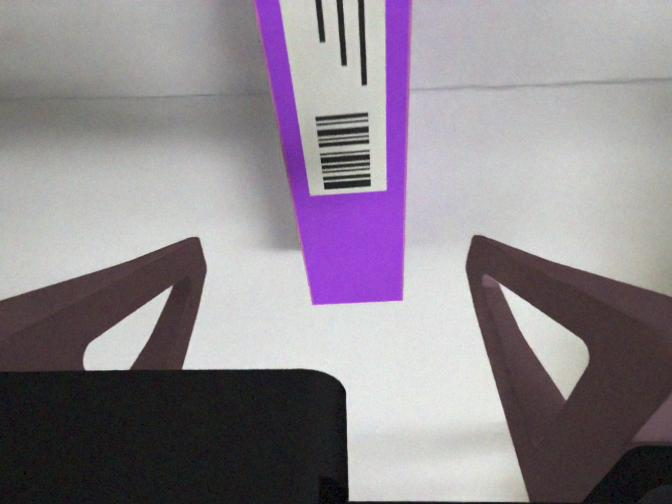

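>>> {"op": "move", "data": {"arm3": {"target":[0.704,0.008,0.745,0,0.7071,-0.7071,0],"speed":0.15}, "cameras": []}}

>>> {"op": "move", "data": {"arm3": {"joints":{"gripper_m":0.045}}, "cameras": []}}

>>> {"op": "move", "data": {"arm3": {"target":[0.704,0.008,0.92,0,0.7071,-0.7071,0],"speed":0.2}, "cameras": []}}

>>> {"op": "move", "data": {"arm3": {"joints":{"joint2_rad":1.1,"joint3_rad":1.3,"joint4_rad":-1.6,"joint5_rad":0}}, "cameras": []}}

>>> {"op": "move", "data": {"arm3": {"joints":{"joint1_rad":0.325,"joint6_rad":-0.286}}, "cameras": []}}

>>> {"op": "move", "data": {"arm3": {"target":[-0.21,-0.42,0.92,0,1,0,0],"speed":0.35}, "cameras": ["arm3_cam_wrist"]}}

>>> {"op": "move", "data": {"arm3": {"target":[-0.21,-0.42,0.750,0,1,0,0],"speed":0.15}, "cameras": []}}

>>> {"op": "move", "data": {"arm3": {"joints":{"gripper_m":0.093}}, "cameras": []}}

>>> {"op": "move", "data": {"arm3": {"target":[-0.21,-0.42,0.92,0,1,0,0],"speed":0.25}, "cameras": []}}

>>> {"op": "move", "data": {"arm3": {"joints":{"joint2_rad":1.1,"joint3_rad":1.3,"joint4_rad":-1.6,"joint5_rad":0}}, "cameras": []}}

>>> {"op": "move", "data": {"arm2": {"target":[-0.21,-0.42,0.88,0,0,1,0],"speed":0.35}, "cameras": ["arm2_cam_wrist"]}}

Scene clock: 334.43 s.
Joint torques (N m): arm1=[1.55 -5.66 8.02 0.34 -0.01 0.07] | arm2=[0.44 -7.47 8.4 0.66 -0.04 -0.18] | arm3=[-1.38 -24.35 9.17 0.59 -0.3 -0.22] | arm4=[-0.91 -6.01 9.8 0.83 0.03 0.05] | arm5=[-0.73 -5.01 7.16 0.4 -0.14 0.06] | arm6=[-0.67 -4.84 8.88 0.21 -0.03 -0.02] | arm7=[-0.91 -6.65 10.47 0.01 0.01 0.16] | arm8=[2.08 -5.95 9.59 -0.03 -0.04 -0.08]
Heat: arm1: hottest joint3_rad 38 °C; arm2: hottest joint3_rad 40 °C; arm3: hottest joint2_rad 37 °C; arm4: hottest joint3_rad 47 °C; arm5: hottest joint3_rad 38 °C; arm6: hottest joint3_rad 38 °C; arm7: hottest joint3_rad 43 °C; arm8: hottest joint3_rad 36 °C.
move: arm3 done
Joint velocities: within noise
arm1, arm4, arm7: as last shown
arm2.joint_positions: joint1_rad=-2.177 joint2_rad=+1.098 joint3_rad=+1.302 joint4_rad=-1.595 joint5_rad=+0.002 joint6_rad=+0.318 gripper_m=+0.09292
arm2.joint_status: not commanded
arm2.hand: x=-0.5409 y=-0.5259 z=+1.1314 quat_wxyz=(-0.085, -0.007, -0.996, -0.027) (m; scene frame)
arm2.hand_target: x=-0.5424 y=-0.5252 z=+1.1298 quat_wxyz=(-0.081, +0.000, -0.996, -0.026) (m; scene frame)
arm2.hand_status: not commanded
arm3.joint_positions: joint1_rad=-1.359 joint2_rad=+2.282 joint3_rad=+1.907 joint4_rad=-1.222 joint5_rad=+0.001 joint6_rad=-0.393 gripper_m=+0.09300
arm3.joint_status: not commanded
arm3.hand: x=+0.6963 y=+0.0048 z=+0.7443 quat_wxyz=(+0.008, +0.705, -0.709, +0.005) (m; scene frame)
arm3.hand_target: x=+0.7040 y=+0.0079 z=+0.7452 quat_wxyz=(+0.000, +0.707, -0.707, +0.000) (m; scene frame)
arm3.hand_status: done (0.008 m and 1.2 deg from the pose sent, 0.118 m and 2.4 deg at the start)
arm5.joint_positions: joint1_rad=+1.484 joint2_rad=+1.103 joint3_rad=+1.296 joint4_rad=-1.593 joint5_rad=-0.001 joint6_rad=-0.356 gripper_m=+0.09288
arm5.joint_status: not commanded
arm5.hand: x=+2.0513 y=+0.3336 z=+1.1181 quat_wxyz=(+0.035, +0.702, +0.708, -0.074) (m; scene frame)
arm5.hand_target: x=+2.0516 y=+0.3351 z=+1.1204 quat_wxyz=(+0.035, +0.705, +0.705, -0.074) (m; scene frame)
arm5.hand_status: not commanded
arm6.joint_positions: joint1_rad=-1.186 joint2_rad=+1.106 joint3_rad=+1.296 joint4_rad=-1.593 joint5_rad=+0.001 joint6_rad=-0.240 gripper_m=+0.09288
arm6.joint_status: not commanded
arm6.hand: x=+0.7738 y=+0.3085 z=+1.1463 quat_wxyz=(-0.043, -0.702, -0.707, +0.072) (m; scene frame)
arm6.hand_target: x=+0.7741 y=+0.3106 z=+1.1495 quat_wxyz=(-0.044, -0.705, -0.705, +0.073) (m; scene frame)
arm6.hand_status: not commanded
arm8.joint_positions: joint1_rad=+0.396 joint2_rad=+1.100 joint3_rad=+1.304 joint4_rad=-1.595 joint5_rad=-0.002 joint6_rad=-0.203 gripper_m=+0.09292
arm8.joint_status: not commanded
arm8.hand: x=-1.7297 y=+0.3341 z=+1.0922 quat_wxyz=(-0.050, -0.706, -0.702, +0.075) (m; scene frame)
arm8.hand_target: x=-1.7290 y=+0.3360 z=+1.0902 quat_wxyz=(-0.047, -0.704, -0.705, +0.072) (m; scene frame)
arm8.hand_status: not commanded
pictures: none
No camera images: "cameras" was empty.

Scene clock: 335.10 s.
Joint torques (N m): arm1=[1.79 -5.54 8.05 0.42 -0.03 0.06] | arm2=[0.44 -7.47 8.4 0.66 -0.04 -0.18] | arm3=[-1.38 -24.35 9.2 0.58 -0.26 -0.2] | arm4=[-0.85 -6.01 9.8 0.81 0.02 0.05] | arm5=[-1.03 -4.72 7.38 0.28 -0.16 0.01] | arm6=[-0.62 -4.78 8.85 0.23 -0.03 -0.03] | arm7=[-1.14 -6.53 10.45 -0.03 0 0.16] | arm8=[1.9 -5.71 9.73 -0.06 -0.04 -0.08]
Heat: arm1: hottest joint3_rad 38 °C; arm2: hottest joint3_rad 40 °C; arm3: hottest joint2_rad 37 °C; arm4: hottest joint3_rad 47 °C; arm5: hottest joint3_rad 38 °C; arm6: hottest joint3_rad 38 °C; arm7: hottest joint3_rad 43 °C; arm8: hottest joint3_rad 36 °C.
move: arm3 off_target
Joint velocities: within noise
arm1, arm2, arm4, arm5, arm6, arm7, arm8: as last shown
arm3.joint_positions: joint1_rad=-1.359 joint2_rad=+2.282 joint3_rad=+1.907 joint4_rad=-1.222 joint5_rad=+0.001 joint6_rad=-0.394 gripper_m=+0.06010
arm3.joint_status: gripper_m off_target (ended at +0.06013, target +0.04500)
arm3.hand: x=+0.6962 y=+0.0050 z=+0.7443 quat_wxyz=(+0.008, +0.705, -0.709, +0.005) (m; scene frame)
arm3.hand_target: x=+0.7041 y=+0.0079 z=+0.7452 quat_wxyz=(+0.000, +0.707, -0.707, +0.000) (m; scene frame)
arm3.hand_status: not commanded
pictures: none
No camera images: "cameras" was empty.

Scene clock: 336.90 s.
Joint torques (N m): arm1=[1.73 -5.71 7.99 0.4 -0.02 0.08] | arm2=[0.44 -7.53 8.4 0.68 -0.04 -0.18] | arm3=[-1.61 -25.05 14.45 -0.29 -0.23 -0.22] | arm4=[-0.85 -5.95 9.81 0.81 0.02 0.05] | arm5=[-1.14 -4.54 7.32 0.39 -0.15 0] | arm6=[-0.67 -4.72 8.84 0.2 -0.03 -0.02] | arm7=[-1.03 -6.65 10.43 -0.03 0 0.16] | arm8=[1.96 -5.77 9.68 -0.03 -0.03 -0.07]
Heat: arm1: hottest joint3_rad 38 °C; arm2: hottest joint3_rad 40 °C; arm3: hottest joint2_rad 37 °C; arm4: hottest joint3_rad 47 °C; arm5: hottest joint3_rad 38 °C; arm6: hottest joint3_rad 38 °C; arm7: hottest joint3_rad 43 °C; arm8: hottest joint3_rad 36 °C.
move: arm3 off_target
Joint velocities: within noise
arm1, arm2, arm4, arm5, arm6, arm7, arm8: as last shown
arm3.joint_positions: joint1_rad=-1.359 joint2_rad=+2.192 joint3_rad=+2.141 joint4_rad=-1.584 joint5_rad=+0.000 joint6_rad=-0.394 gripper_m=+0.06010
arm3.joint_status: not commanded
arm3.hand: x=+0.6928 y=-0.0019 z=+0.8904 quat_wxyz=(+0.026, +0.705, -0.709, +0.012) (m; scene frame)
arm3.hand_target: x=+0.7034 y=+0.0065 z=+0.9200 quat_wxyz=(-0.001, +0.707, -0.707, +0.000) (m; scene frame)
arm3.hand_status: off_target (0.033 m and 3.3 deg from the pose sent, 0.176 m and 1.1 deg at the start; pose on its path clipped on 9 of 54 steps)
pictures: none
No camera images: "cameras" was empty.

Scene clock: 338.63 s.
Joint torques (N m): arm1=[1.49 -5.42 8.08 0.25 -0.04 0.07] | arm2=[0.44 -7.47 8.4 0.68 -0.04 -0.18] | arm3=[-1.49 -7.77 9.68 0.2 -0.16 -0.21] | arm4=[-0.85 -6.01 9.8 0.83 0.02 0.05] | arm5=[-0.79 -4.89 7.34 0.2 -0.17 0] | arm6=[-0.62 -4.84 8.88 0.18 -0.03 -0.03] | arm7=[-1.03 -6.53 10.43 0.02 0.01 0.16] | arm8=[2.08 -5.71 9.63 -0.05 -0.05 -0.06]
Heat: arm1: hottest joint3_rad 38 °C; arm2: hottest joint3_rad 40 °C; arm3: hottest joint2_rad 37 °C; arm4: hottest joint3_rad 47 °C; arm5: hottest joint3_rad 38 °C; arm6: hottest joint3_rad 38 °C; arm7: hottest joint3_rad 43 °C; arm8: hottest joint3_rad 36 °C.
move: arm3 done
Joint velocities: within noise
arm1, arm2, arm4, arm5, arm6, arm7, arm8: as last shown
arm3.joint_positions: joint1_rad=-1.359 joint2_rad=+1.099 joint3_rad=+1.296 joint4_rad=-1.594 joint5_rad=+0.000 joint6_rad=-0.394 gripper_m=+0.06009
arm3.joint_status: all done
arm3.hand: x=+0.5611 y=-0.3125 z=+1.0855 quat_wxyz=(-0.084, +0.702, -0.706, -0.033) (m; scene frame)
arm3.hand_target: x=+0.5640 y=-0.3143 z=+1.0867 quat_wxyz=(-0.083, +0.704, -0.704, -0.031) (m; scene frame)
arm3.hand_status: not commanded
pictures: none
No camera images: "cameras" was empty.

Scene clock: 340.63 s.
Joint torques (N m): arm1=[1.38 -5.95 8.03 0.32 -0.01 0.07] | arm2=[0.44 -7.47 8.4 0.66 -0.04 -0.18] | arm3=[0.15 -7.94 9.7 0.2 -0.08 0.12] | arm4=[-0.91 -6.01 9.8 0.83 0.02 0.05] | arm5=[-1.44 -4.72 7.19 0.35 -0.15 0.03] | arm6=[-0.67 -4.84 8.85 0.21 -0.03 -0.03] | arm7=[-0.91 -6.53 10.44 -0.02 0 0.15] | arm8=[1.79 -5.77 9.59 -0.06 -0.03 -0.08]
Heat: arm1: hottest joint3_rad 38 °C; arm2: hottest joint3_rad 40 °C; arm3: hottest joint2_rad 36 °C; arm4: hottest joint3_rad 47 °C; arm5: hottest joint3_rad 38 °C; arm6: hottest joint3_rad 38 °C; arm7: hottest joint3_rad 43 °C; arm8: hottest joint3_rad 36 °C.
move: arm3 done
Joint velocities: within noise
arm1, arm2, arm4, arm5, arm6, arm8: as last shown
arm3.joint_positions: joint1_rad=+0.314 joint2_rad=+1.099 joint3_rad=+1.296 joint4_rad=-1.594 joint5_rad=-0.002 joint6_rad=-0.301 gripper_m=+0.05996
arm3.joint_status: all done
arm3.hand: x=+0.1207 y=-0.5178 z=+1.0818 quat_wxyz=(-0.028, +0.996, +0.003, -0.080) (m; scene frame)
arm3.hand_target: x=+0.1202 y=-0.5213 z=+1.0830 quat_wxyz=(-0.027, +0.997, +0.001, -0.079) (m; scene frame)
arm3.hand_status: not commanded
arm7.joint_positions: joint1_rad=-1.045 joint2_rad=+1.106 joint3_rad=+1.299 joint4_rad=-1.589 joint5_rad=-0.002 joint6_rad=-0.126 gripper_m=+0.09310
arm7.joint_status: not commanded
arm7.hand: x=-0.4613 y=+0.2858 z=+1.1288 quat_wxyz=(-0.053, -0.700, -0.709, +0.067) (m; scene frame)
arm7.hand_target: x=-0.4640 y=+0.2898 z=+1.1309 quat_wxyz=(-0.052, -0.705, -0.704, +0.067) (m; scene frame)
arm7.hand_status: not commanded
pictures: none
No camera images: "cameras" was empty.

Scene clock: 342.90 s.
Joint torques (N m): arm1=[1.9 -5.54 8.02 0.44 -0.01 0.08] | arm2=[0.44 -7.47 8.39 0.66 -0.04 -0.18] | arm3=[-0.21 -23.77 14.48 -0.29 -0.3 0.06] | arm4=[-0.85 -6.01 9.8 0.83 0.02 0.05] | arm5=[-0.79 -4.95 7.36 0.25 -0.18 0.01] | arm6=[-0.67 -4.78 8.87 0.21 -0.03 -0.03] | arm7=[-0.91 -6.48 10.45 0.02 0 0.15] | arm8=[1.73 -5.77 9.68 -0.03 -0.04 -0.08]
Heat: arm1: hottest joint3_rad 38 °C; arm2: hottest joint3_rad 40 °C; arm3: hottest joint2_rad 36 °C; arm4: hottest joint3_rad 47 °C; arm5: hottest joint3_rad 38 °C; arm6: hottest joint3_rad 38 °C; arm7: hottest joint3_rad 43 °C; arm8: hottest joint3_rad 36 °C.
move: arm3 off_target
Joint velocities: within noise
arm1.joint_positions: joint1_rad=-1.537 joint2_rad=+1.103 joint3_rad=+1.311 joint4_rad=-1.593 joint5_rad=+0.003 joint6_rad=-0.034 gripper_m=+0.09290
arm1.joint_status: not commanded
arm1.hand: x=-2.2791 y=-0.9084 z=+1.1051 quat_wxyz=(-0.055, -0.818, -0.567, +0.080) (m; scene frame)
arm1.hand_target: x=-2.2762 y=-0.9050 z=+1.1011 quat_wxyz=(-0.052, -0.819, -0.566, +0.073) (m; scene frame)
arm1.hand_status: not commanded
arm2, arm5, arm6, arm7, arm8: as last shown
arm3.joint_positions: joint1_rad=+0.314 joint2_rad=+2.155 joint3_rad=+2.121 joint4_rad=-1.577 joint5_rad=-0.004 joint6_rad=-0.301 gripper_m=+0.05997
arm3.joint_status: not commanded
arm3.hand: x=-0.1958 y=-0.4199 z=+0.8993 quat_wxyz=(+0.005, +1.000, +0.002, +0.022) (m; scene frame)
arm3.hand_target: x=-0.2089 y=-0.4205 z=+0.9202 quat_wxyz=(+0.000, +1.000, +0.000, -0.001) (m; scene frame)
arm3.hand_status: off_target (0.025 m and 2.5 deg from the pose sent, 0.381 m and 9.7 deg at the start)
arm4.joint_positions: joint1_rad=-1.882 joint2_rad=+1.111 joint3_rad=+1.307 joint4_rad=-1.606 joint5_rad=-0.002 joint6_rad=+0.002 gripper_m=+0.09291
arm4.joint_status: not commanded
arm4.hand: x=+1.8880 y=-0.8716 z=+1.0858 quat_wxyz=(-0.069, -0.447, -0.891, +0.042) (m; scene frame)
arm4.hand_target: x=+1.8845 y=-0.8719 z=+1.0863 quat_wxyz=(-0.073, -0.451, -0.888, +0.045) (m; scene frame)
arm4.hand_status: not commanded
pictures: arm3_cam_wrist
camera_calibration:
arm3_cam_wrist: T_world_to_cam=[[0.000562989, 1, 0.0000864376, 0.418847], [0.78725, -0.000496514, 0.616633, -0.39472], [0.616633, -0.00027911, -0.787251, 0.952625], [0, 0, 0, 1]] pos_world=[-0.276912, -0.418777, 0.993316]

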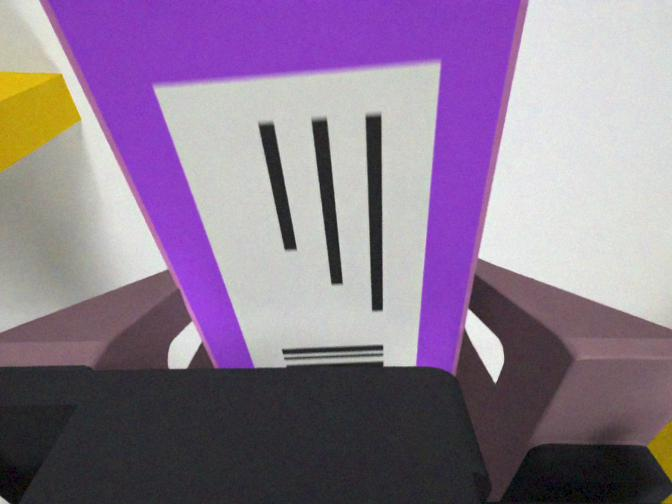

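Scene clock: 344.67 s.
Joint torques (N m): arm1=[1.38 -5.71 7.92 0.38 0.01 0.07] | arm2=[0.44 -7.47 8.39 0.66 -0.04 -0.18] | arm3=[-0.15 -24.53 9.28 0.59 -0.28 0.08] | arm4=[-0.91 -6.01 9.78 0.83 0.02 0.05] | arm5=[-0.85 -4.66 7.27 0.5 -0.13 0.03] | arm6=[-0.67 -4.72 8.85 0.21 -0.03 -0.02] | arm7=[-1.03 -6.48 10.45 0.01 0 0.15] | arm8=[2.02 -5.95 9.7 -0.02 -0.05 -0.09]
Heat: arm1: hottest joint3_rad 38 °C; arm2: hottest joint3_rad 40 °C; arm3: hottest joint2_rad 36 °C; arm4: hottest joint3_rad 47 °C; arm5: hottest joint3_rad 38 °C; arm6: hottest joint3_rad 38 °C; arm7: hottest joint3_rad 43 °C; arm8: hottest joint3_rad 36 °C.
move: arm3 done
Joint velocities: within noise
arm1, arm2, arm4, arm5, arm6, arm7, arm8: as last shown
arm3.joint_positions: joint1_rad=+0.314 joint2_rad=+2.258 joint3_rad=+1.893 joint4_rad=-1.224 joint5_rad=-0.004 joint6_rad=-0.301 gripper_m=+0.05997
arm3.joint_status: not commanded
arm3.hand: x=-0.2024 y=-0.4168 z=+0.7472 quat_wxyz=(+0.002, +1.000, +0.002, +0.011) (m; scene frame)
arm3.hand_target: x=-0.2098 y=-0.4202 z=+0.7500 quat_wxyz=(+0.000, +1.000, +0.000, +0.000) (m; scene frame)
arm3.hand_status: done (0.009 m and 1.3 deg from the pose sent, 0.150 m and 2.6 deg at the start)
pictures: none
No camera images: "cameras" was empty.

Scene clock: 345.30 s.
Joint torques (N m): arm1=[1.49 -5.77 7.98 0.43 0.01 0.07] | arm2=[0.44 -7.47 8.39 0.66 -0.04 -0.18] | arm3=[-0.15 -24.47 9.13 0.58 -0.28 0.08] | arm4=[-0.91 -6.01 9.78 0.83 0.02 0.05] | arm5=[-0.79 -5.07 7.24 0.27 -0.13 0.01] | arm6=[-0.73 -4.84 8.87 0.18 -0.03 -0.03] | arm7=[-1.03 -6.59 10.45 0.02 0 0.15] | arm8=[1.9 -5.89 9.7 0.01 -0.03 -0.07]
Heat: arm1: hottest joint3_rad 38 °C; arm2: hottest joint3_rad 40 °C; arm3: hottest joint2_rad 36 °C; arm4: hottest joint3_rad 47 °C; arm5: hottest joint3_rad 38 °C; arm6: hottest joint3_rad 38 °C; arm7: hottest joint3_rad 43 °C; arm8: hottest joint3_rad 36 °C.
move: arm3 done
Joint velocities: within noise
arm1, arm2, arm4, arm5, arm6, arm7, arm8: as last shown
arm3.joint_positions: joint1_rad=+0.314 joint2_rad=+2.258 joint3_rad=+1.893 joint4_rad=-1.224 joint5_rad=-0.004 joint6_rad=-0.301 gripper_m=+0.09287
arm3.joint_status: all done
arm3.hand: x=-0.2024 y=-0.4168 z=+0.7472 quat_wxyz=(+0.002, +1.000, +0.002, +0.011) (m; scene frame)
arm3.hand_target: x=-0.2098 y=-0.4201 z=+0.7500 quat_wxyz=(+0.000, +1.000, +0.000, +0.000) (m; scene frame)
arm3.hand_status: not commanded
pictures: none
No camera images: "cameras" was empty.

Scene clock: 347.00 s.
Joint torques (N m): arm1=[1.55 -5.77 8.09 0.32 -0.01 0.06] | arm2=[0.44 -7.53 8.4 0.68 -0.04 -0.18] | arm3=[-0.21 -23.88 14.13 -0.23 -0.28 0.05] | arm4=[-0.91 -6.01 9.8 0.83 0.02 0.05] | arm5=[-0.38 -5.07 7.21 0.24 -0.11 0.02] | arm6=[-0.67 -4.84 8.88 0.21 -0.03 -0.02] | arm7=[-1.08 -6.53 10.45 -0.01 0.01 0.16] | arm8=[2.02 -5.77 9.68 -0.03 -0.04 -0.07]
Heat: arm1: hottest joint3_rad 38 °C; arm2: hottest joint3_rad 40 °C; arm3: hottest joint2_rad 36 °C; arm4: hottest joint3_rad 47 °C; arm5: hottest joint3_rad 38 °C; arm6: hottest joint3_rad 38 °C; arm7: hottest joint3_rad 43 °C; arm8: hottest joint3_rad 36 °C.
move: arm3 off_target
Joint velocities: within noise
arm1, arm4, arm7: as last shown
arm2.joint_positions: joint1_rad=-2.177 joint2_rad=+1.098 joint3_rad=+1.302 joint4_rad=-1.595 joint5_rad=+0.002 joint6_rad=+0.318 gripper_m=+0.09292
arm2.joint_status: not commanded
arm2.hand: x=-0.5409 y=-0.5259 z=+1.1314 quat_wxyz=(-0.085, -0.007, -0.996, -0.027) (m; scene frame)
arm2.hand_target: x=-0.5424 y=-0.5252 z=+1.1298 quat_wxyz=(-0.081, +0.000, -0.996, -0.026) (m; scene frame)
arm2.hand_status: not commanded
arm3.joint_positions: joint1_rad=+0.314 joint2_rad=+2.157 joint3_rad=+2.124 joint4_rad=-1.577 joint5_rad=-0.004 joint6_rad=-0.301 gripper_m=+0.09297
arm3.joint_status: not commanded
arm3.hand: x=-0.1966 y=-0.4197 z=+0.8992 quat_wxyz=(+0.005, +1.000, +0.002, +0.021) (m; scene frame)
arm3.hand_target: x=-0.2089 y=-0.4204 z=+0.9202 quat_wxyz=(+0.000, +1.000, +0.000, -0.001) (m; scene frame)
arm3.hand_status: off_target (0.025 m and 2.5 deg from the pose sent, 0.173 m and 1.3 deg at the start; pose on its path clipped on 11 of 51 steps)
arm5.joint_positions: joint1_rad=+1.484 joint2_rad=+1.103 joint3_rad=+1.296 joint4_rad=-1.593 joint5_rad=-0.001 joint6_rad=-0.356 gripper_m=+0.09288
arm5.joint_status: not commanded
arm5.hand: x=+2.0513 y=+0.3336 z=+1.1181 quat_wxyz=(+0.035, +0.702, +0.708, -0.074) (m; scene frame)
arm5.hand_target: x=+2.0516 y=+0.3351 z=+1.1204 quat_wxyz=(+0.035, +0.705, +0.705, -0.074) (m; scene frame)
arm5.hand_status: not commanded
arm6.joint_positions: joint1_rad=-1.186 joint2_rad=+1.106 joint3_rad=+1.296 joint4_rad=-1.593 joint5_rad=+0.001 joint6_rad=-0.240 gripper_m=+0.09288
arm6.joint_status: not commanded
arm6.hand: x=+0.7738 y=+0.3085 z=+1.1463 quat_wxyz=(-0.043, -0.702, -0.707, +0.072) (m; scene frame)
arm6.hand_target: x=+0.7741 y=+0.3106 z=+1.1495 quat_wxyz=(-0.044, -0.705, -0.705, +0.073) (m; scene frame)
arm6.hand_status: not commanded
arm8.joint_positions: joint1_rad=+0.396 joint2_rad=+1.100 joint3_rad=+1.304 joint4_rad=-1.595 joint5_rad=-0.002 joint6_rad=-0.203 gripper_m=+0.09292
arm8.joint_status: not commanded
arm8.hand: x=-1.7297 y=+0.3341 z=+1.0922 quat_wxyz=(-0.050, -0.706, -0.702, +0.075) (m; scene frame)
arm8.hand_target: x=-1.7290 y=+0.3360 z=+1.0902 quat_wxyz=(-0.047, -0.704, -0.705, +0.072) (m; scene frame)
arm8.hand_status: not commanded
pictures: none
No camera images: "cameras" was empty.

Scene clock: 348.70 s.
Joint torques (N m): arm1=[1.61 -5.42 8.01 0.34 -0.02 0.08] | arm2=[0.44 -7.47 8.4 0.66 -0.04 -0.18] | arm3=[-0.32 -8 9.5 0.2 0 0.06] | arm4=[-0.91 -6.01 9.8 0.84 0.02 0.05] | arm5=[-0.97 -5.01 7.19 0.27 -0.16 0.04] | arm6=[-0.73 -4.89 8.87 0.23 -0.03 -0.03] | arm7=[-1.2 -6.59 10.45 -0.01 0 0.16] | arm8=[1.96 -5.6 9.68 -0.02 -0.03 -0.07]
Heat: arm1: hottest joint3_rad 38 °C; arm2: hottest joint3_rad 40 °C; arm3: hottest joint2_rad 36 °C; arm4: hottest joint3_rad 47 °C; arm5: hottest joint3_rad 38 °C; arm6: hottest joint3_rad 38 °C; arm7: hottest joint3_rad 43 °C; arm8: hottest joint3_rad 36 °C.
move: arm3 done
Joint velocities: within noise
arm1, arm2, arm4, arm5, arm6, arm7, arm8: as last shown
arm3.joint_positions: joint1_rad=+0.314 joint2_rad=+1.100 joint3_rad=+1.298 joint4_rad=-1.594 joint5_rad=-0.004 joint6_rad=-0.301 gripper_m=+0.09297
arm3.joint_status: all done
arm3.hand: x=+0.1200 y=-0.5179 z=+1.0821 quat_wxyz=(-0.027, +0.996, +0.003, -0.081) (m; scene frame)
arm3.hand_target: x=+0.1208 y=-0.5193 z=+1.0828 quat_wxyz=(-0.027, +0.997, +0.000, -0.079) (m; scene frame)
arm3.hand_status: not commanded
pictures: none
No camera images: "cameras" was empty.

Scene clock: 351.03 s.
Joint torques (N m): arm1=[1.85 -5.42 8.01 0.43 -0.02 0.07] | arm2=[0.44 -24.64 11.59 0.1 0.01 -0.17] | arm3=[-0.21 -7.88 9.52 0.21 0 0.06] | arm4=[-0.91 -6.01 9.8 0.83 0.02 0.05] | arm5=[-0.91 -4.72 7.2 0.49 -0.11 0.04] | arm6=[-0.62 -4.84 8.85 0.21 -0.03 -0.03] | arm7=[-1.14 -6.59 10.44 0.01 0 0.17] | arm8=[1.9 -5.66 9.68 0.01 -0.05 -0.07]
Heat: arm1: hottest joint3_rad 38 °C; arm2: hottest joint3_rad 40 °C; arm3: hottest joint2_rad 36 °C; arm4: hottest joint3_rad 46 °C; arm5: hottest joint3_rad 38 °C; arm6: hottest joint3_rad 38 °C; arm7: hottest joint3_rad 43 °C; arm8: hottest joint3_rad 36 °C.
move: arm2 off_target
Joint velocities: within noise
arm1, arm3, arm4, arm5, arm6, arm7, arm8: as last shown
arm2.joint_positions: joint1_rad=-2.177 joint2_rad=+2.186 joint3_rad=+1.972 joint4_rad=-1.379 joint5_rad=+0.002 joint6_rad=+0.318 gripper_m=+0.09292
arm2.joint_status: not commanded
arm2.hand: x=-0.2208 y=-0.4254 z=+0.8706 quat_wxyz=(+0.011, -0.007, -1.000, +0.004) (m; scene frame)
arm2.hand_target: x=-0.2105 y=-0.4202 z=+0.8801 quat_wxyz=(+0.000, +0.000, -1.000, +0.000) (m; scene frame)
arm2.hand_status: off_target (0.015 m and 1.6 deg from the pose sent, 0.429 m and 10.3 deg at the start)
pictures: arm2_cam_wrist
camera_calibration:
arm2_cam_wrist: T_world_to_cam=[[-0.0195305, -0.999604, 0.020239, -0.448305], [-0.798847, 0.0277743, 0.600892, -0.683312], [-0.601217, -0.00443216, -0.799074, 0.681645], [0, 0, 0, 1]] pos_world=[-0.144801, -0.426128, 0.964355]

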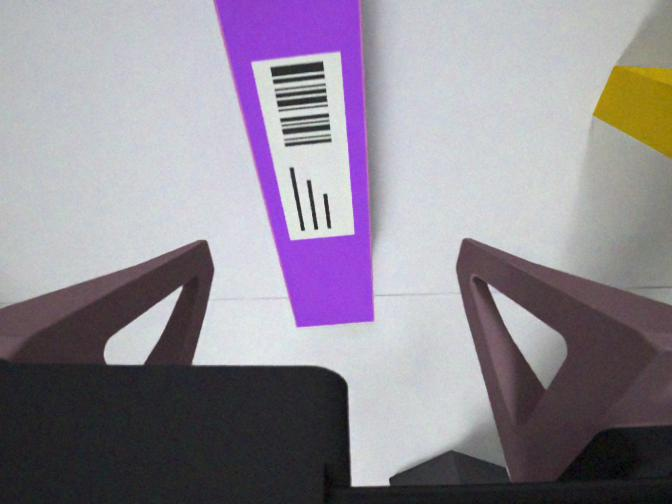

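>>> {"op": "move", "data": {"arm2": {"target":[-0.212,-0.410,0.745,0,0,1,0],"speed":0.15}, "cameras": []}}

>>> {"op": "move", "data": {"arm2": {"joints":{"gripper_m":0.045}}, "cameras": []}}

>>> {"op": "move", "data": {"arm2": {"target":[-0.212,-0.410,0.92,0,0,1,0],"speed":0.2}, "cameras": ["arm2_cam_wrist"]}}

Scene clock: 370.20 s.
Joint torques (N m): arm1=[1.44 -5.89 8.01 0.39 -0.04 0.07] | arm2=[0.91 -25.11 8.06 0.91 0 -0.03] | arm3=[-0.21 -7.94 9.52 0.17 0.01 0.06] | arm4=[-0.91 -5.95 9.8 0.83 0.02 0.05] | arm5=[-1.03 -5.07 7.16 0.23 -0.11 0] | arm6=[-0.56 -4.78 8.88 0.2 -0.03 -0.03] | arm7=[-0.97 -6.65 10.41 -0.01 0 0.16] | arm8=[2.14 -6.07 9.62 -0.06 -0.05 -0.07]
Heat: arm1: hottest joint3_rad 37 °C; arm2: hottest joint3_rad 40 °C; arm3: hottest joint2_rad 34 °C; arm4: hottest joint3_rad 46 °C; arm5: hottest joint3_rad 38 °C; arm6: hottest joint3_rad 38 °C; arm7: hottest joint3_rad 43 °C; arm8: hottest joint3_rad 36 °C.
move: arm2 done
Joint velocities: within noise
arm1, arm3, arm4, arm5, arm6, arm7, arm8: as last shown
arm2.joint_positions: joint1_rad=-2.167 joint2_rad=+2.316 joint3_rad=+1.878 joint4_rad=-1.136 joint5_rad=+0.002 joint6_rad=+0.318 gripper_m=+0.09292
arm2.joint_status: not commanded
arm2.hand: x=-0.2134 y=-0.4156 z=+0.7519 quat_wxyz=(+0.002, -0.002, -1.000, +0.001) (m; scene frame)
arm2.hand_target: x=-0.2121 y=-0.4101 z=+0.7450 quat_wxyz=(+0.000, +0.000, -1.000, +0.000) (m; scene frame)
arm2.hand_status: done (0.009 m and 0.3 deg from the pose sent, 0.127 m and 1.6 deg at the start)
pictures: none
No camera images: "cameras" was empty.

Scene clock: 370.80 s.
Joint torques (N m): arm1=[1.67 -5.6 8.06 0.39 0 0.07] | arm2=[0.79 -25.11 8.06 0.88 0.02 -0.03] | arm3=[-0.21 -8 9.54 0.2 -0.01 0.06] | arm4=[-0.85 -5.95 9.8 0.83 0.02 0.05] | arm5=[-0.91 -4.78 7.19 0.18 -0.15 -0.04] | arm6=[-0.67 -4.84 8.85 0.2 -0.03 -0.02] | arm7=[-1.14 -6.59 10.48 0.01 0.01 0.15] | arm8=[1.79 -6.01 9.68 -0.08 -0.03 -0.08]
Heat: arm1: hottest joint3_rad 37 °C; arm2: hottest joint3_rad 40 °C; arm3: hottest joint2_rad 34 °C; arm4: hottest joint3_rad 46 °C; arm5: hottest joint3_rad 38 °C; arm6: hottest joint3_rad 38 °C; arm7: hottest joint3_rad 43 °C; arm8: hottest joint3_rad 36 °C.
move: arm2 off_target
Joint velocities: within noise
arm1, arm3, arm4, arm5, arm6, arm8: as last shown
arm2.joint_positions: joint1_rad=-2.167 joint2_rad=+2.316 joint3_rad=+1.878 joint4_rad=-1.135 joint5_rad=+0.001 joint6_rad=+0.318 gripper_m=+0.05971
arm2.joint_status: gripper_m off_target (ended at +0.05974, target +0.04500)
arm2.hand: x=-0.2132 y=-0.4155 z=+0.7519 quat_wxyz=(+0.001, -0.002, -1.000, +0.001) (m; scene frame)
arm2.hand_target: x=-0.2121 y=-0.4101 z=+0.7450 quat_wxyz=(+0.000, +0.000, -1.000, +0.000) (m; scene frame)
arm2.hand_status: not commanded
arm7.joint_positions: joint1_rad=-1.045 joint2_rad=+1.106 joint3_rad=+1.299 joint4_rad=-1.589 joint5_rad=-0.002 joint6_rad=-0.126 gripper_m=+0.09310
arm7.joint_status: not commanded
arm7.hand: x=-0.4613 y=+0.2858 z=+1.1288 quat_wxyz=(-0.053, -0.700, -0.709, +0.067) (m; scene frame)
arm7.hand_target: x=-0.4640 y=+0.2898 z=+1.1309 quat_wxyz=(-0.052, -0.705, -0.704, +0.067) (m; scene frame)
arm7.hand_status: not commanded
pictures: none
No camera images: "cameras" was empty.

Scene clock: 372.47 s.
Joint torques (N m): arm1=[1.49 -5.6 8.1 0.36 -0.01 0.07] | arm2=[0.85 -24.94 11.99 0.16 0.02 -0.03] | arm3=[-0.21 -8.06 9.51 0.17 0.01 0.07] | arm4=[-0.91 -5.95 9.8 0.83 0.02 0.05] | arm5=[-0.73 -5.01 7.13 0.28 -0.11 0.04] | arm6=[-0.62 -4.84 8.85 0.2 -0.03 -0.03] | arm7=[-1.2 -6.42 10.41 -0.05 0 0.16] | arm8=[2.2 -6.07 9.65 0.01 -0.05 -0.08]
Heat: arm1: hottest joint3_rad 37 °C; arm2: hottest joint3_rad 40 °C; arm3: hottest joint3_rad 34 °C; arm4: hottest joint3_rad 46 °C; arm5: hottest joint3_rad 38 °C; arm6: hottest joint3_rad 38 °C; arm7: hottest joint3_rad 43 °C; arm8: hottest joint3_rad 36 °C.
move: arm2 off_target
Joint velocities: within noise
arm1.joint_positions: joint1_rad=-1.537 joint2_rad=+1.103 joint3_rad=+1.311 joint4_rad=-1.593 joint5_rad=+0.003 joint6_rad=-0.034 gripper_m=+0.09290
arm1.joint_status: not commanded
arm1.hand: x=-2.2791 y=-0.9084 z=+1.1051 quat_wxyz=(-0.055, -0.818, -0.567, +0.080) (m; scene frame)
arm1.hand_target: x=-2.2762 y=-0.9050 z=+1.1011 quat_wxyz=(-0.052, -0.819, -0.566, +0.073) (m; scene frame)
arm1.hand_status: not commanded
arm2.joint_positions: joint1_rad=-2.167 joint2_rad=+2.175 joint3_rad=+2.050 joint4_rad=-1.475 joint5_rad=+0.001 joint6_rad=+0.318 gripper_m=+0.05971
arm2.joint_status: not commanded
arm2.hand: x=-0.2217 y=-0.4184 z=+0.9078 quat_wxyz=(+0.013, -0.002, -1.000, +0.004) (m; scene frame)
arm2.hand_target: x=-0.2126 y=-0.4103 z=+0.9202 quat_wxyz=(+0.000, +0.000, -1.000, +0.000) (m; scene frame)
arm2.hand_status: off_target (0.018 m and 1.6 deg from the pose sent, 0.168 m and 0.3 deg at the start)
arm3, arm5, arm6, arm7, arm8: as last shown
arm4.joint_positions: joint1_rad=-1.882 joint2_rad=+1.111 joint3_rad=+1.307 joint4_rad=-1.606 joint5_rad=-0.002 joint6_rad=+0.002 gripper_m=+0.09291
arm4.joint_status: not commanded
arm4.hand: x=+1.8880 y=-0.8716 z=+1.0858 quat_wxyz=(-0.069, -0.447, -0.891, +0.042) (m; scene frame)
arm4.hand_target: x=+1.8845 y=-0.8719 z=+1.0863 quat_wxyz=(-0.073, -0.451, -0.888, +0.045) (m; scene frame)
arm4.hand_status: not commanded
pictures: arm2_cam_wrist
camera_calibration:
arm2_cam_wrist: T_world_to_cam=[[-0.00874822, -0.999729, 0.0215599, -0.441006], [-0.795969, 0.0200126, 0.605006, -0.712859], [-0.605274, -0.0118683, -0.795929, 0.703978], [0, 0, 0, 1]] pos_world=[-0.145173, -0.418266, 1.00111]

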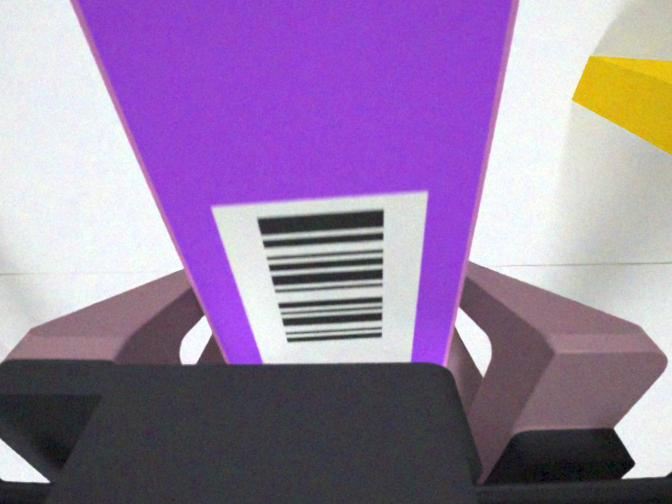

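>>> {"op": "move", "data": {"arm2": {"joints":{"joint2_rad":1.1,"joint3_rad":1.3,"joint4_rad":-1.6,"joint5_rad":0}}, "cameras": []}}

>>> {"op": "move", "data": {"arm2": {"joints":{"joint1_rad":-1.428,"joint6_rad":-0.517}}, "cameras": []}}

>>> {"op": "move", "data": {"arm2": {"target":[-0.50,0,0.92,0,0.7071,-0.7071,0],"speed":0.35}, "cameras": []}}

>>> {"op": "move", "data": {"arm2": {"target":[-0.50,0,0.747,0,0.7071,-0.7071,0],"speed":0.14}, "cameras": ["cam_arm2"]}}

Scene clock: 384.93 s.
Joint torques (N m): arm1=[1.26 -5.83 7.97 0.36 -0.01 0.07] | arm2=[0.85 -7.77 8.51 0.68 -0.02 -0.03] | arm3=[-0.26 -7.82 9.52 0.17 0 0.06] | arm4=[-0.91 -6.01 9.8 0.83 0.02 0.05] | arm5=[-0.85 -5.07 7.31 0.2 -0.16 0.01] | arm6=[-0.73 -4.84 8.85 0.23 -0.03 -0.03] | arm7=[-1.14 -6.65 10.48 0.03 -0.01 0.16] | arm8=[2.08 -5.71 9.66 -0.02 -0.05 -0.07]
Heat: arm1: hottest joint3_rad 37 °C; arm2: hottest joint3_rad 41 °C; arm3: hottest joint3_rad 34 °C; arm4: hottest joint3_rad 46 °C; arm5: hottest joint3_rad 38 °C; arm6: hottest joint3_rad 38 °C; arm7: hottest joint3_rad 43 °C; arm8: hottest joint3_rad 36 °C.
move: arm2 done
Joint velocities: within noise
arm1, arm3, arm4, arm5, arm6, arm7, arm8: as last shown
arm2.joint_positions: joint1_rad=-2.167 joint2_rad=+1.101 joint3_rad=+1.300 joint4_rad=-1.596 joint5_rad=+0.001 joint6_rad=+0.318 gripper_m=+0.05971
arm2.joint_status: all done
arm2.hand: x=-0.5418 y=-0.5226 z=+1.1296 quat_wxyz=(-0.083, -0.002, -0.996, -0.027) (m; scene frame)
arm2.hand_target: x=-0.5439 y=-0.5206 z=+1.1297 quat_wxyz=(-0.081, +0.000, -0.996, -0.027) (m; scene frame)
arm2.hand_status: not commanded
pictures: none
No camera images: "cameras" was empty.

Scene clock: 386.80 s.
Joint torques (N m): arm1=[1.55 -5.42 7.97 0.31 -0.03 0.07] | arm2=[0.79 -7.77 8.51 0.69 -0.07 -0.18] | arm3=[-0.15 -7.94 9.52 0.18 0 0.06] | arm4=[-0.91 -6.01 9.81 0.83 0.02 0.05] | arm5=[-0.56 -4.6 7.23 0.34 -0.18 0.04] | arm6=[-0.67 -4.84 8.87 0.21 -0.03 -0.02] | arm7=[-1.08 -6.53 10.45 -0.01 0 0.15] | arm8=[2.02 -6.07 9.69 -0.02 -0.05 -0.09]
Heat: arm1: hottest joint3_rad 37 °C; arm2: hottest joint3_rad 41 °C; arm3: hottest joint3_rad 34 °C; arm4: hottest joint3_rad 46 °C; arm5: hottest joint3_rad 38 °C; arm6: hottest joint3_rad 38 °C; arm7: hottest joint3_rad 43 °C; arm8: hottest joint3_rad 36 °C.
move: arm2 done
Joint velocities: within noise
arm1, arm3, arm4, arm5, arm6, arm7, arm8: as last shown
arm2.joint_positions: joint1_rad=-1.435 joint2_rad=+1.101 joint3_rad=+1.300 joint4_rad=-1.596 joint5_rad=+0.000 joint6_rad=-0.502 gripper_m=+0.05968
arm2.joint_status: all done
arm2.hand: x=-0.6892 y=-0.3397 z=+1.1299 quat_wxyz=(-0.084, +0.696, -0.712, -0.024) (m; scene frame)
arm2.hand_target: x=-0.6919 y=-0.3396 z=+1.1300 quat_wxyz=(-0.082, +0.704, -0.705, -0.023) (m; scene frame)
arm2.hand_status: not commanded
pictures: none
No camera images: "cameras" was empty.

Scene clock: 389.33 s.
Joint torques (N m): arm1=[1.79 -5.48 7.99 0.44 -0.04 0.09] | arm2=[0.85 -25.52 12.21 0.2 -0.04 -0.19] | arm3=[-0.15 -8 9.54 0.21 0 0.06] | arm4=[-0.85 -6.01 9.8 0.83 0.02 0.05] | arm5=[-0.67 -5.01 7.12 0.34 -0.15 0.05] | arm6=[-0.67 -4.84 8.88 0.21 -0.03 -0.02] | arm7=[-1.14 -6.53 10.45 0.01 0 0.15] | arm8=[1.96 -5.71 9.72 0.03 -0.04 -0.09]
Heat: arm1: hottest joint3_rad 37 °C; arm2: hottest joint3_rad 41 °C; arm3: hottest joint3_rad 34 °C; arm4: hottest joint3_rad 46 °C; arm5: hottest joint3_rad 38 °C; arm6: hottest joint3_rad 38 °C; arm7: hottest joint3_rad 43 °C; arm8: hottest joint3_rad 36 °C.
move: arm2 off_target
Joint velocities: within noise
arm1, arm3, arm4, arm7: as last shown
arm2.joint_positions: joint1_rad=-1.433 joint2_rad=+2.320 joint3_rad=+2.325 joint4_rad=-1.594 joint5_rad=+0.000 joint6_rad=-0.502 gripper_m=+0.05968
arm2.joint_status: not commanded
arm2.hand: x=-0.5003 y=-0.0109 z=+0.9158 quat_wxyz=(+0.008, +0.700, -0.714, +0.002) (m; scene frame)
arm2.hand_target: x=-0.5002 y=-0.0005 z=+0.9200 quat_wxyz=(-0.001, +0.707, -0.707, +0.000) (m; scene frame)
arm2.hand_status: off_target (0.012 m and 1.5 deg from the pose sent, 0.442 m and 10.1 deg at the start)
arm5.joint_positions: joint1_rad=+1.484 joint2_rad=+1.103 joint3_rad=+1.296 joint4_rad=-1.593 joint5_rad=-0.001 joint6_rad=-0.356 gripper_m=+0.09288
arm5.joint_status: not commanded
arm5.hand: x=+2.0513 y=+0.3336 z=+1.1181 quat_wxyz=(+0.035, +0.702, +0.708, -0.074) (m; scene frame)
arm5.hand_target: x=+2.0516 y=+0.3351 z=+1.1204 quat_wxyz=(+0.035, +0.705, +0.705, -0.074) (m; scene frame)
arm5.hand_status: not commanded
arm6.joint_positions: joint1_rad=-1.186 joint2_rad=+1.106 joint3_rad=+1.296 joint4_rad=-1.593 joint5_rad=+0.001 joint6_rad=-0.240 gripper_m=+0.09288
arm6.joint_status: not commanded
arm6.hand: x=+0.7738 y=+0.3085 z=+1.1463 quat_wxyz=(-0.043, -0.702, -0.707, +0.072) (m; scene frame)
arm6.hand_target: x=+0.7741 y=+0.3106 z=+1.1495 quat_wxyz=(-0.044, -0.705, -0.705, +0.073) (m; scene frame)
arm6.hand_status: not commanded
arm8.joint_positions: joint1_rad=+0.396 joint2_rad=+1.100 joint3_rad=+1.304 joint4_rad=-1.595 joint5_rad=-0.002 joint6_rad=-0.203 gripper_m=+0.09292
arm8.joint_status: not commanded
arm8.hand: x=-1.7297 y=+0.3341 z=+1.0922 quat_wxyz=(-0.050, -0.706, -0.702, +0.075) (m; scene frame)
arm8.hand_target: x=-1.7290 y=+0.3360 z=+1.0902 quat_wxyz=(-0.047, -0.704, -0.705, +0.072) (m; scene frame)
arm8.hand_status: not commanded
pictures: none
No camera images: "cameras" was empty.

Scene clock: 391.27 s.
Joint torques (N m): arm1=[1.61 -5.6 8.09 0.43 -0.01 0.08] | arm2=[0.79 -26.81 8.43 0.91 -0.11 -0.19] | arm3=[-0.15 -8 9.52 0.21 -0.01 0.07] | arm4=[-0.85 -6.01 9.8 0.83 0.02 0.05] | arm5=[-0.67 -4.72 7.31 0.25 -0.13 0.04] | arm6=[-0.67 -4.78 8.88 0.21 -0.03 -0.03] | arm7=[-0.97 -6.53 10.5 0.01 -0.01 0.15] | arm8=[1.96 -5.66 9.65 -0.01 -0.03 -0.08]
Heat: arm1: hottest joint3_rad 37 °C; arm2: hottest joint3_rad 41 °C; arm3: hottest joint3_rad 34 °C; arm4: hottest joint3_rad 46 °C; arm5: hottest joint3_rad 38 °C; arm6: hottest joint3_rad 38 °C; arm7: hottest joint3_rad 43 °C; arm8: hottest joint3_rad 36 °C.
move: arm2 done
Joint velocities: within noise
arm1, arm4, arm5, arm6, arm7, arm8: as last shown
arm2.joint_positions: joint1_rad=-1.433 joint2_rad=+2.432 joint3_rad=+2.103 joint4_rad=-1.246 joint5_rad=+0.002 joint6_rad=-0.503 gripper_m=+0.05969
arm2.joint_status: not commanded
arm2.hand: x=-0.4968 y=-0.0052 z=+0.7542 quat_wxyz=(+0.002, +0.700, -0.714, +0.001) (m; scene frame)
arm2.hand_target: x=-0.4999 y=-0.0001 z=+0.7472 quat_wxyz=(+0.000, +0.707, -0.707, +0.000) (m; scene frame)
arm2.hand_status: done (0.009 m and 1.2 deg from the pose sent, 0.169 m and 1.5 deg at the start)
arm3.joint_positions: joint1_rad=+0.314 joint2_rad=+1.100 joint3_rad=+1.298 joint4_rad=-1.594 joint5_rad=-0.004 joint6_rad=-0.301 gripper_m=+0.09297
arm3.joint_status: not commanded
arm3.hand: x=+0.1200 y=-0.5179 z=+1.0821 quat_wxyz=(-0.027, +0.996, +0.003, -0.081) (m; scene frame)
arm3.hand_target: x=+0.1208 y=-0.5193 z=+1.0828 quat_wxyz=(-0.027, +0.997, +0.000, -0.079) (m; scene frame)
arm3.hand_status: not commanded
pictures: cam_arm2

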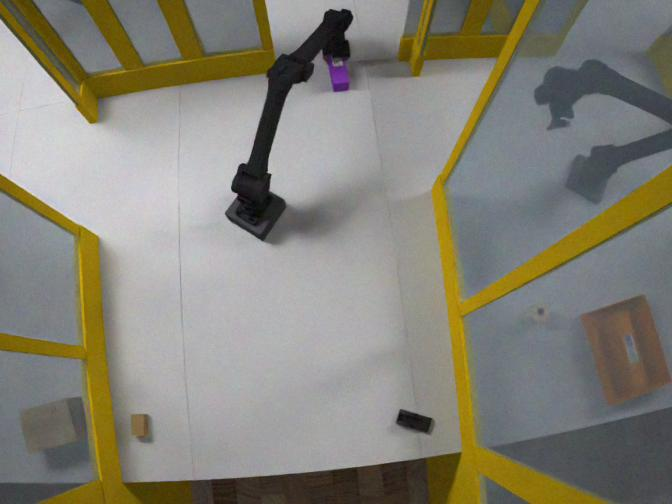

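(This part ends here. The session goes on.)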